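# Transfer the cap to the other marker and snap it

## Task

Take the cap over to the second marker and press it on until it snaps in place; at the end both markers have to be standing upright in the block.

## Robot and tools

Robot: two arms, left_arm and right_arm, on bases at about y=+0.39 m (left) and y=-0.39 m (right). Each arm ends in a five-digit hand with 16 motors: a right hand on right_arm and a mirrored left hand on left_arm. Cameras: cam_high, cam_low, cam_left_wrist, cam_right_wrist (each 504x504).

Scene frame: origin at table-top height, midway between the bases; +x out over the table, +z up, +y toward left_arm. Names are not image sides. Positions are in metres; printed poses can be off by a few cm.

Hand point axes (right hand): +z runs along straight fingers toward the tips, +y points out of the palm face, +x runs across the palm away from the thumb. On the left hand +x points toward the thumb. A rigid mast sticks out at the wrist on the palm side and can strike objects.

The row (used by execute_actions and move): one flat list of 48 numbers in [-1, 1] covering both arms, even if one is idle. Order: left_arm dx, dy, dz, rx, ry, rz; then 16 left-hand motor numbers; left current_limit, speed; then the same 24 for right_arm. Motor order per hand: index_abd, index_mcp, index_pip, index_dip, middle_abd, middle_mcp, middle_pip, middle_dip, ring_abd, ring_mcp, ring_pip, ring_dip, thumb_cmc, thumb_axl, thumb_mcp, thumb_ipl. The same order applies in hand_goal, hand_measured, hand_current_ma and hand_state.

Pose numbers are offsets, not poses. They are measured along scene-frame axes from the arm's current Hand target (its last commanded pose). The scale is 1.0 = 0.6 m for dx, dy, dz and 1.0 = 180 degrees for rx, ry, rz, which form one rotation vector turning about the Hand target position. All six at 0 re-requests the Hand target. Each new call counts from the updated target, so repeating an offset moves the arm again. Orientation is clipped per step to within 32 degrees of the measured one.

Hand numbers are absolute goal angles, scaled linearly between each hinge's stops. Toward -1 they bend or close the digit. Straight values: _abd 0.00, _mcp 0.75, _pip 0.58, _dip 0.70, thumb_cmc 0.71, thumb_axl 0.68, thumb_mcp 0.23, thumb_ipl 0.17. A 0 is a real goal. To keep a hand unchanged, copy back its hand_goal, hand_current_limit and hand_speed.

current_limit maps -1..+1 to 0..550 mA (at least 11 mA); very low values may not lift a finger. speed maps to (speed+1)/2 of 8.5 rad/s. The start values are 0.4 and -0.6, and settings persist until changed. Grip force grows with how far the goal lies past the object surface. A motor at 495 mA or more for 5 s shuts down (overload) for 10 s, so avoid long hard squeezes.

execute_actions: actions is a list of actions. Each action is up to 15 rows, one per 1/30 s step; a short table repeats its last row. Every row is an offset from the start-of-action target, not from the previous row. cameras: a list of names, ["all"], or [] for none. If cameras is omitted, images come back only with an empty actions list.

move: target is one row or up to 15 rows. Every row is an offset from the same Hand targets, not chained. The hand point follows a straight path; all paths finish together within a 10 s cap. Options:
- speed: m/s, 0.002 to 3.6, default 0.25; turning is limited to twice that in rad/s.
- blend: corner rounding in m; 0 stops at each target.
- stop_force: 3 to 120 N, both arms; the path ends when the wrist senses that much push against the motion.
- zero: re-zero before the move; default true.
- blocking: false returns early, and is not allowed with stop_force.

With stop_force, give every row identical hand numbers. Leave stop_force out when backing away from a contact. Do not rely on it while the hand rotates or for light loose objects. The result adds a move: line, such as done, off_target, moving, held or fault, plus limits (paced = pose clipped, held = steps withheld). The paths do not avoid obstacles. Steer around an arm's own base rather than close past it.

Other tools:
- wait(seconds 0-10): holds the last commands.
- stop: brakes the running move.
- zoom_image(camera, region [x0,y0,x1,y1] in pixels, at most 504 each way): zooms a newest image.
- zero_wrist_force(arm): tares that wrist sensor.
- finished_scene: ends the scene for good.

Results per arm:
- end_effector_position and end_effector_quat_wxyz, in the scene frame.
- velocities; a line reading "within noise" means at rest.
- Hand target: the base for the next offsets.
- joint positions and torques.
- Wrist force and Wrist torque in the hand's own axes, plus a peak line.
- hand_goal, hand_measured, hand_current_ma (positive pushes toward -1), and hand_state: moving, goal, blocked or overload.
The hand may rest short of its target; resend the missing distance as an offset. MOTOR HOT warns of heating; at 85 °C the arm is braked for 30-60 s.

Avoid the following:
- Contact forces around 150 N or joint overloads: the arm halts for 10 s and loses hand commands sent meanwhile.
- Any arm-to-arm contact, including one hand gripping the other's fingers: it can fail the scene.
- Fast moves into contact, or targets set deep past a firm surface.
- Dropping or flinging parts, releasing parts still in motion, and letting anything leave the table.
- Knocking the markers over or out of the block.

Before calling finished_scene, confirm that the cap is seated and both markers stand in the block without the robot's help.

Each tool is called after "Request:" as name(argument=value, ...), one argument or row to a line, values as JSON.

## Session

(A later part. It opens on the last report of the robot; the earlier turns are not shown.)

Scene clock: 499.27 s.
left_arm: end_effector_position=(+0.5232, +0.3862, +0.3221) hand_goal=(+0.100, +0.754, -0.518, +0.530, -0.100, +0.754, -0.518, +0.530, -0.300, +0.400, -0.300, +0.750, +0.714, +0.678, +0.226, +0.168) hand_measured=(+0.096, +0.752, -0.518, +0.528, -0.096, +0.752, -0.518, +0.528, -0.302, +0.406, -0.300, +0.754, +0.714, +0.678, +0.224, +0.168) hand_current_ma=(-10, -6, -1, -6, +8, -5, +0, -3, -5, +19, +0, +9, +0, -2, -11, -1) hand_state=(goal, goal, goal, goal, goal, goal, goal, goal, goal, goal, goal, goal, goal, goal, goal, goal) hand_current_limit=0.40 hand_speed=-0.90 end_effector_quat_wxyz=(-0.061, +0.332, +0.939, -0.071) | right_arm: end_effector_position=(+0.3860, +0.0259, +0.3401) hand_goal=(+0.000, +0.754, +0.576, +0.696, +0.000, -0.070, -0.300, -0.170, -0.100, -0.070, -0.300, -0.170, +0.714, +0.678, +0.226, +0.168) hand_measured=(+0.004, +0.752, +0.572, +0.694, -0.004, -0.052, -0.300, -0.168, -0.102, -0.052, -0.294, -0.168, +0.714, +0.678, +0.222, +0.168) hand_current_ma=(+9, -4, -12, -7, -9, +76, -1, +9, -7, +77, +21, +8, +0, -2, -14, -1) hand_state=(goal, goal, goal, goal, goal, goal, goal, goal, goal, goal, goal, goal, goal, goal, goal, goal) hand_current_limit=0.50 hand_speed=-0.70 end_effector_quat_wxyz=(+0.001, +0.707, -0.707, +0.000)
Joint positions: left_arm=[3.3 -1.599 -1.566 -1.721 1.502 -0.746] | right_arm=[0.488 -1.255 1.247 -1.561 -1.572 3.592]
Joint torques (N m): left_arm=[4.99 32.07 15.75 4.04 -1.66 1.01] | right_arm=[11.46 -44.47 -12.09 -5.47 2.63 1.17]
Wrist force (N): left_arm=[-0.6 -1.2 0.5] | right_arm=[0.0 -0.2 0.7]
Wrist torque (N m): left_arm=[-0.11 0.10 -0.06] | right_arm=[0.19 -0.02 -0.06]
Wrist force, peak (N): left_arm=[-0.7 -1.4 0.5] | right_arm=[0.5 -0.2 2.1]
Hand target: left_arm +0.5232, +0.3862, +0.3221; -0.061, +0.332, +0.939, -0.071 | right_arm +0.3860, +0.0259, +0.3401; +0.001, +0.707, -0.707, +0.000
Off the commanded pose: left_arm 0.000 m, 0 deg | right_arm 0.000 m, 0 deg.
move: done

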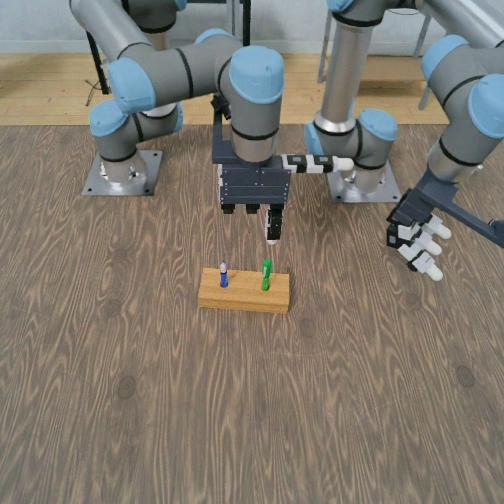

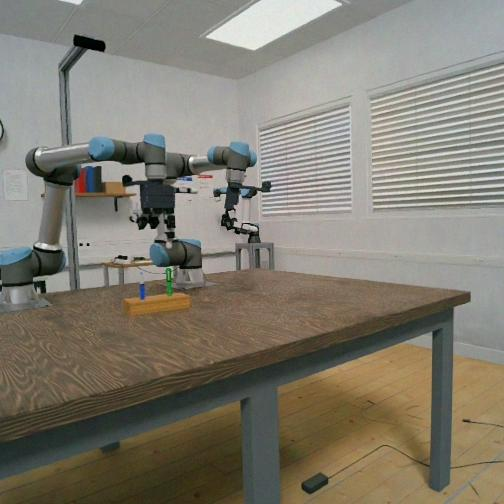

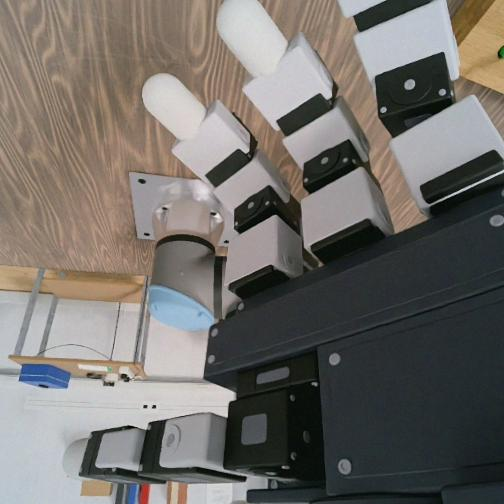

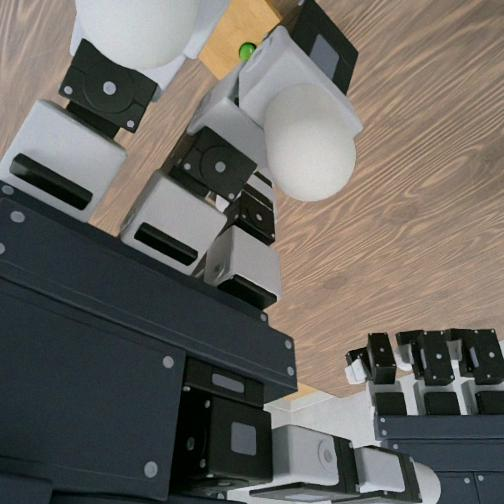

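Request:
move(
  target=[
    [0, 0, 0, 0, 0, 0, 0.1, 0.754, -0.518, 0.53, -0.1, 0.754, -0.518, 0.53, -0.3, 0.4, -0.3, 0.75, 0.714, 0.678, 0.226, 0.168, 0.4, -0.9, 0, -0.0083, -0.06, 0, 0, 0, 0.0, 0.754, 0.576, 0.696, 0.0, -0.07, -0.3, -0.17, -0.1, -0.07, -0.3, -0.17, 0.714, 0.678, 0.226, 0.168, 0.75, -0.7],
    [0, 0, 0, 0, 0, 0, 0.1, 0.754, -0.518, 0.53, -0.1, 0.754, -0.518, 0.53, -0.3, 0.4, -0.3, 0.75, 0.714, 0.678, 0.226, 0.168, 0.4, -0.9, 0, -0.0083, -0.13, 0, 0, 0, 0.0, 0.754, 0.576, 0.696, 0.0, -0.07, -0.3, -0.17, -0.1, -0.07, -0.3, -0.17, 0.714, 0.678, 0.226, 0.168, 0.75, -0.7],
  ],
  speed=[0.08, 0.012],
  stop_force=12,
  cameras=["cam_high", "cam_low", "cam_right_wrist"],
)

Request:
zoom_image(
  camera="cam_high",
  region=[200, 200, 300, 310],
)

Request:
zoom_image(
  camera="cam_low",
  region=[120, 220, 200, 310],
)

Scene clock: 506.57 s.
left_arm: end_effector_position=(+0.5232, +0.3862, +0.3221) hand_goal=(+0.100, +0.754, -0.518, +0.530, -0.100, +0.754, -0.518, +0.530, -0.300, +0.400, -0.300, +0.750, +0.714, +0.678, +0.226, +0.168) hand_measured=(+0.096, +0.752, -0.518, +0.528, -0.096, +0.752, -0.518, +0.528, -0.302, +0.406, -0.300, +0.754, +0.714, +0.678, +0.224, +0.168) hand_current_ma=(-10, -6, -1, -6, +8, -5, +0, -3, -5, +19, +0, +9, +0, -2, -11, -1) hand_state=(goal, goal, goal, goal, goal, goal, goal, goal, goal, goal, goal, goal, goal, goal, goal, goal) hand_current_limit=0.40 hand_speed=-0.90 end_effector_quat_wxyz=(-0.061, +0.332, +0.939, -0.071) | right_arm: end_effector_position=(+0.3860, +0.0210, +0.2704) hand_goal=(+0.000, +0.754, +0.576, +0.696, +0.000, -0.070, -0.300, -0.170, -0.100, -0.070, -0.300, -0.170, +0.714, +0.678, +0.226, +0.168) hand_measured=(+0.002, +0.752, +0.572, +0.694, -0.004, -0.052, -0.300, -0.168, -0.102, -0.052, -0.294, -0.168, +0.714, +0.678, +0.222, +0.168) hand_current_ma=(+7, -5, -12, -7, -9, +75, -1, +9, -7, +77, +21, +8, +0, -2, -14, -1) hand_state=(goal, goal, goal, goal, goal, goal, goal, goal, goal, goal, goal, goal, goal, goal, goal, goal) hand_current_limit=0.75 hand_speed=-0.70 end_effector_quat_wxyz=(+0.001, +0.707, -0.707, +0.000)
Joint positions: left_arm=[3.3 -1.599 -1.566 -1.721 1.502 -0.746] | right_arm=[0.481 -1.249 1.417 -1.738 -1.572 3.585]
Joint torques (N m): left_arm=[5.73 32.59 15.53 4.18 -1.7 1] | right_arm=[-8.3 -37.57 -27.19 1.44 -1.11 -1.27]
Wrist force (N): left_arm=[-0.5 -1.1 0.2] | right_arm=[0.2 0.3 -10.2]
Wrist torque (N m): left_arm=[-0.07 0.08 -0.04] | right_arm=[1.12 -0.30 0.07]
Wrist force, peak (N): left_arm=[-0.7 -1.4 0.6] | right_arm=[0.3 -0.1 -16.3]
Hand target: left_arm +0.5232, +0.3862, +0.3221; -0.061, +0.332, +0.939, -0.071 | right_arm +0.3860, +0.0210, +0.2704; +0.001, +0.707, -0.707, +0.000 (not the last commanded pose)
Off the commanded pose: left_arm 0.000 m, 0 deg | right_arm 0.008 m, 0 deg.
move: contact (right_arm); path passed 1 of 2 targets
Images, in order (width x height): cam_high 504x504, cam_low 504x504, cam_right_wrist 504x504.

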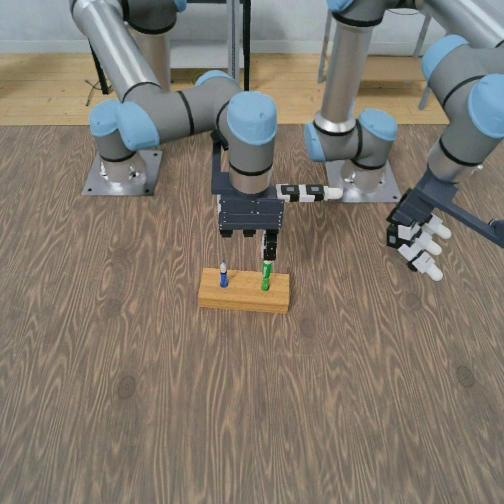

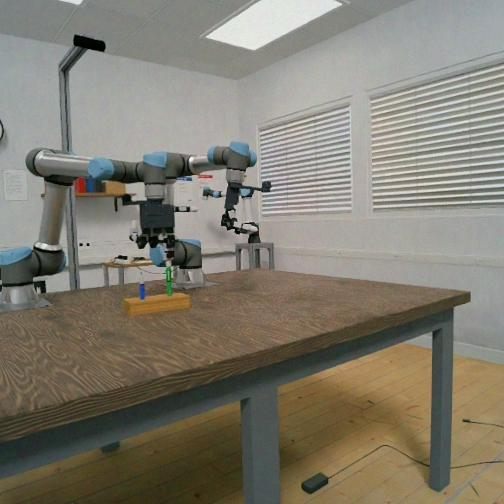

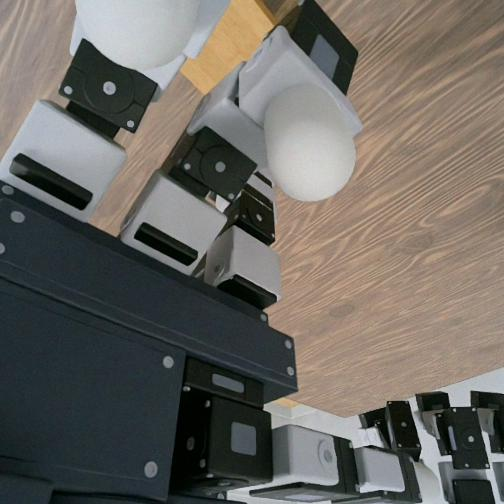

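Scaled by 4.582.

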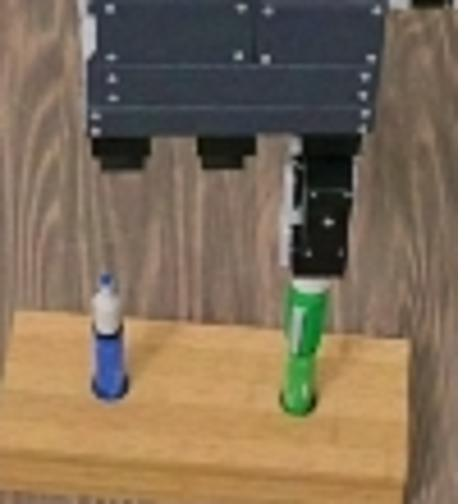

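Scaled by 5.600.

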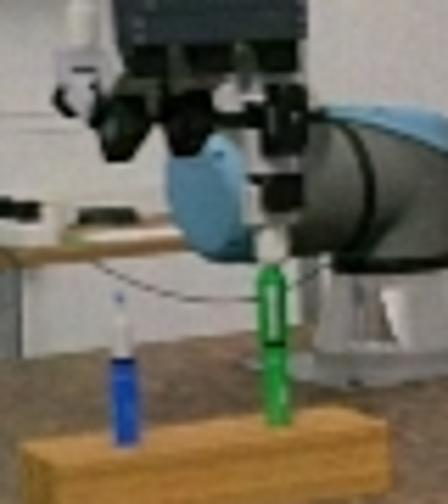

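Request:
move(
  target=[0, 0, 0, 0, 0, 0, 0.1, 0.754, -0.518, 0.53, -0.1, 0.754, -0.518, 0.53, -0.3, 0.4, -0.3, 0.75, 0.714, 0.678, 0.226, 0.168, 0.4, -0.9, 0, 0, -0.025, 0, 0, 0, 0.0, 0.754, 0.576, 0.696, 0.0, -0.07, -0.3, -0.17, -0.1, -0.07, -0.3, -0.17, 0.714, 0.678, 0.226, 0.168, 0.75, -0.7],
  speed=0.008,
  stop_force=18,
  cameras=["cam_high", "cam_low"],
)

Request:
zoom_image(
  camera="cam_high",
  region=[200, 200, 300, 310],
)

Request:
zoom_image(
  camera="cam_low",
  region=[120, 220, 200, 310],
)

Scene clock: 508.67 s.
left_arm: end_effector_position=(+0.5232, +0.3862, +0.3221) hand_goal=(+0.100, +0.754, -0.518, +0.530, -0.100, +0.754, -0.518, +0.530, -0.300, +0.400, -0.300, +0.750, +0.714, +0.678, +0.226, +0.168) hand_measured=(+0.096, +0.752, -0.518, +0.528, -0.096, +0.752, -0.518, +0.528, -0.302, +0.406, -0.300, +0.754, +0.714, +0.678, +0.224, +0.168) hand_current_ma=(-10, -6, -1, -6, +8, -5, +0, -3, -5, +19, +0, +9, +0, -2, -11, -1) hand_state=(goal, goal, goal, goal, goal, goal, goal, goal, goal, goal, goal, goal, goal, goal, goal, goal) hand_current_limit=0.40 hand_speed=-0.90 end_effector_quat_wxyz=(-0.061, +0.332, +0.939, -0.071) | right_arm: end_effector_position=(+0.3861, +0.0210, +0.2691) hand_goal=(+0.000, +0.754, +0.576, +0.696, +0.000, -0.070, -0.300, -0.170, -0.100, -0.070, -0.300, -0.170, +0.714, +0.678, +0.226, +0.168) hand_measured=(+0.002, +0.752, +0.572, +0.694, -0.004, -0.052, -0.300, -0.168, -0.102, -0.052, -0.294, -0.168, +0.714, +0.678, +0.222, +0.168) hand_current_ma=(+4, -10, -12, -7, -9, +75, -1, +9, -7, +77, +21, +8, +0, -2, -14, -1) hand_state=(goal, goal, goal, goal, goal, goal, goal, goal, goal, goal, goal, goal, goal, goal, goal, goal) hand_current_limit=0.75 hand_speed=-0.70 end_effector_quat_wxyz=(+0.000, +0.707, -0.707, +0.000)
Joint positions: left_arm=[3.3 -1.599 -1.566 -1.721 1.502 -0.746] | right_arm=[0.481 -1.249 1.42 -1.742 -1.572 3.585]
Joint torques (N m): left_arm=[5.49 32.54 16.07 4.36 -1.69 1.02] | right_arm=[-6.54 -26.44 -18.9 3.64 -2.91 -1.48]
Wrist force (N): left_arm=[-0.7 -1.2 0.4] | right_arm=[0.2 -0.1 -29.1]
Wrist torque (N m): left_arm=[-0.10 0.11 -0.05] | right_arm=[2.55 -0.71 0.07]
Wrist force, peak (N): left_arm=[-0.6 -1.5 0.5] | right_arm=[0.2 -0.4 -33.9]
Hand target: left_arm +0.5232, +0.3862, +0.3221; -0.061, +0.332, +0.939, -0.071 | right_arm +0.3861, +0.0210, +0.2691; +0.000, +0.707, -0.707, +0.000 (not the last commanded pose)
Off the commanded pose: left_arm 0.000 m, 0 deg | right_arm 0.014 m, 0 deg.
move: contact (right_arm)
Images, in order (width x height): cam_high 504x504, cam_low 504x504.

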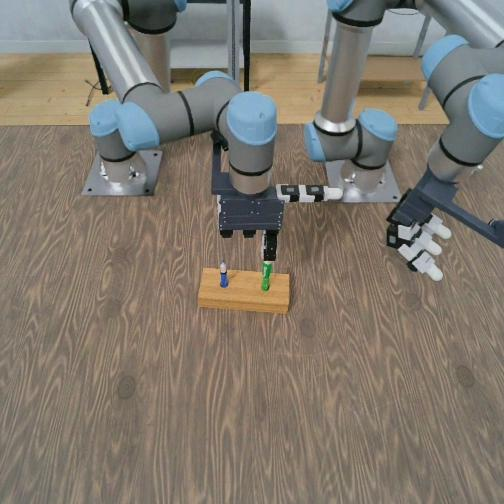

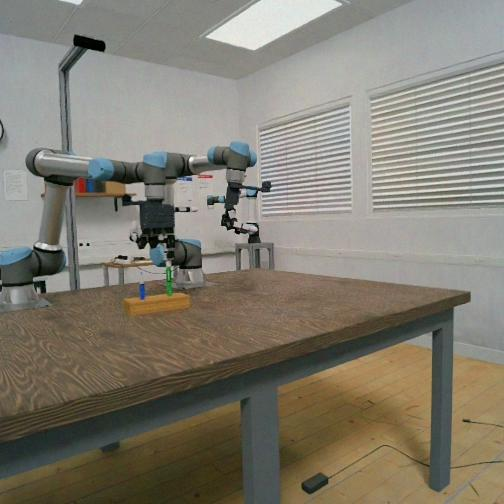

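Scaled by 4.582.

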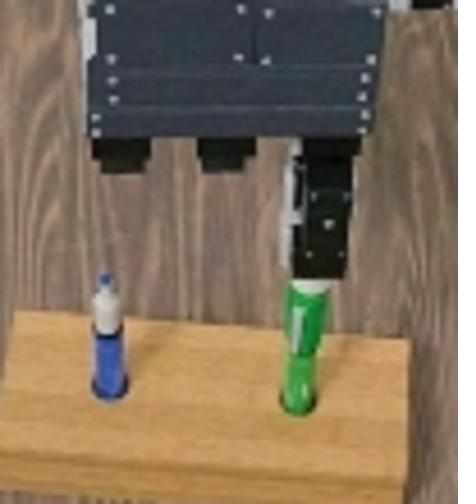

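Scaled by 5.600.

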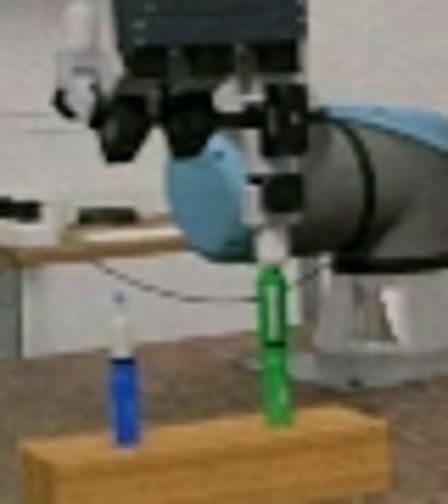

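Request:
move(
  target=[
    [0, 0, 0, 0, 0, 0, 0.1, 0.754, -0.518, 0.53, -0.1, 0.754, -0.518, 0.53, -0.3, 0.4, -0.3, 0.75, 0.714, 0.678, 0.226, 0.168, 0.4, -0.9, 0, 0, 0.02, 0, 0, 0, 0.0, 0.754, 0.576, 0.696, 0.0, -0.07, -0.3, -0.17, -0.1, -0.07, -0.3, -0.17, 0.714, 0.678, 0.226, 0.168, 0.75, -0.7],
    [0, 0, 0, 0, 0, 0, 0.1, 0.754, -0.518, 0.53, -0.1, 0.754, -0.518, 0.53, -0.3, 0.4, -0.3, 0.75, 0.714, 0.678, 0.226, 0.168, 0.4, -0.9, -0.05, 0, 0.15, 0, 0, 0, 0.0, 0.754, 0.576, 0.696, 0.0, -0.07, -0.3, -0.17, -0.1, -0.07, -0.3, -0.17, 0.714, 0.678, 0.226, 0.168, 0.75, -0.7],
  ],
  speed=[0.02, 0.12],
  blend=[0.005, 0],
  cameras=["cam_high", "cam_low"],
)

Request:
zoom_image(
  camera="cam_high",
  region=[190, 230, 300, 320],
)

Request:
zoom_image(
  camera="cam_low",
  region=[120, 255, 200, 315],
)

Scene clock: 511.67 s.
left_arm: end_effector_position=(+0.5232, +0.3862, +0.3221) hand_goal=(+0.100, +0.754, -0.518, +0.530, -0.100, +0.754, -0.518, +0.530, -0.300, +0.400, -0.300, +0.750, +0.714, +0.678, +0.226, +0.168) hand_measured=(+0.096, +0.752, -0.518, +0.528, -0.096, +0.752, -0.518, +0.528, -0.302, +0.406, -0.300, +0.754, +0.714, +0.678, +0.224, +0.168) hand_current_ma=(-10, -6, -1, -6, +8, -5, +0, -3, -5, +19, +0, +9, +0, -2, -11, -1) hand_state=(goal, goal, goal, goal, goal, goal, goal, goal, goal, goal, goal, goal, goal, goal, goal, goal) hand_current_limit=0.40 hand_speed=-0.90 end_effector_quat_wxyz=(-0.061, +0.332, +0.939, -0.071) | right_arm: end_effector_position=(+0.3561, +0.0210, +0.3590) hand_goal=(+0.000, +0.754, +0.576, +0.696, +0.000, -0.070, -0.300, -0.170, -0.100, -0.070, -0.300, -0.170, +0.714, +0.678, +0.226, +0.168) hand_measured=(+0.002, +0.752, +0.574, +0.694, -0.004, -0.052, -0.300, -0.168, -0.102, -0.052, -0.294, -0.168, +0.714, +0.678, +0.222, +0.168) hand_current_ma=(+4, -9, -9, -7, -9, +73, -1, +9, -7, +76, +21, +8, +0, -2, -14, -1) hand_state=(goal, goal, goal, goal, goal, goal, goal, goal, goal, goal, goal, goal, goal, goal, goal, goal) hand_current_limit=0.75 hand_speed=-0.70 end_effector_quat_wxyz=(+0.000, +0.707, -0.707, +0.000)
Joint positions: left_arm=[3.3 -1.599 -1.566 -1.721 1.502 -0.746] | right_arm=[0.502 -1.321 1.285 -1.534 -1.572 3.607]
Joint torques (N m): left_arm=[4.95 33.46 17.07 4.22 -1.66 0.96] | right_arm=[11.49 -42.37 -33.95 0.37 -2.69 1.35]
Wrist force (N): left_arm=[-0.5 -1.2 0.3] | right_arm=[-0.1 -0.5 0.7]
Wrist torque (N m): left_arm=[-0.10 0.09 -0.04] | right_arm=[0.16 -0.03 -0.07]
Wrist force, peak (N): left_arm=[-0.8 -1.5 0.3] | right_arm=[0.2 -0.5 -29.6]
Hand target: left_arm +0.5232, +0.3862, +0.3221; -0.061, +0.332, +0.939, -0.071 | right_arm +0.3561, +0.0210, +0.3591; +0.000, +0.707, -0.707, +0.000
Off the commanded pose: left_arm 0.000 m, 0 deg | right_arm 0.000 m, 0 deg.
move: done
Images, in order (width x height): cam_high 504x504, cam_low 504x504.

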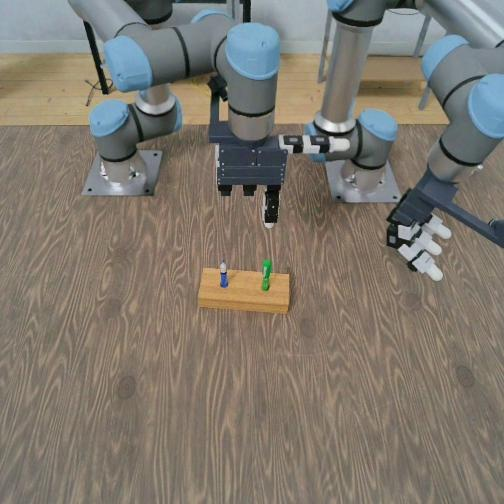

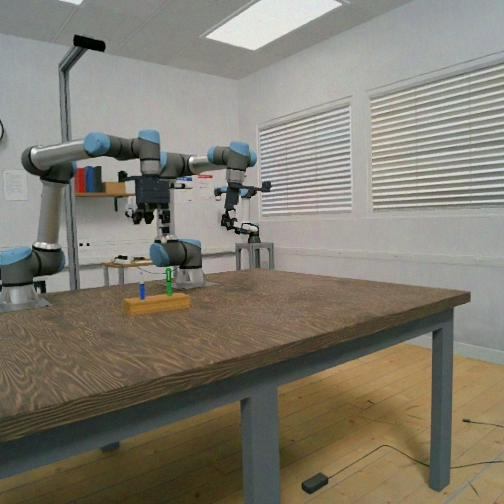

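Scaled by 4.582.

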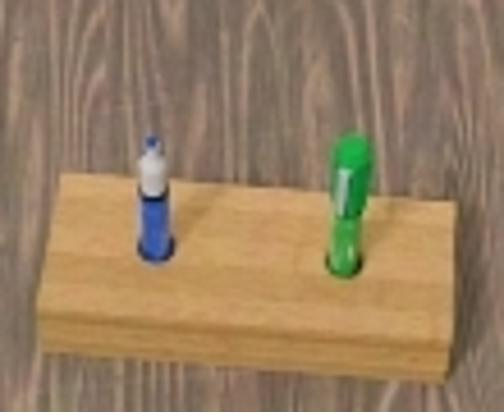

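Scaled by 6.300.

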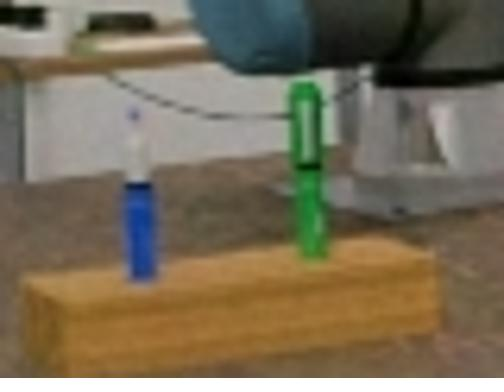

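Request:
finished_scene(
)

The scene is finished: the task was done.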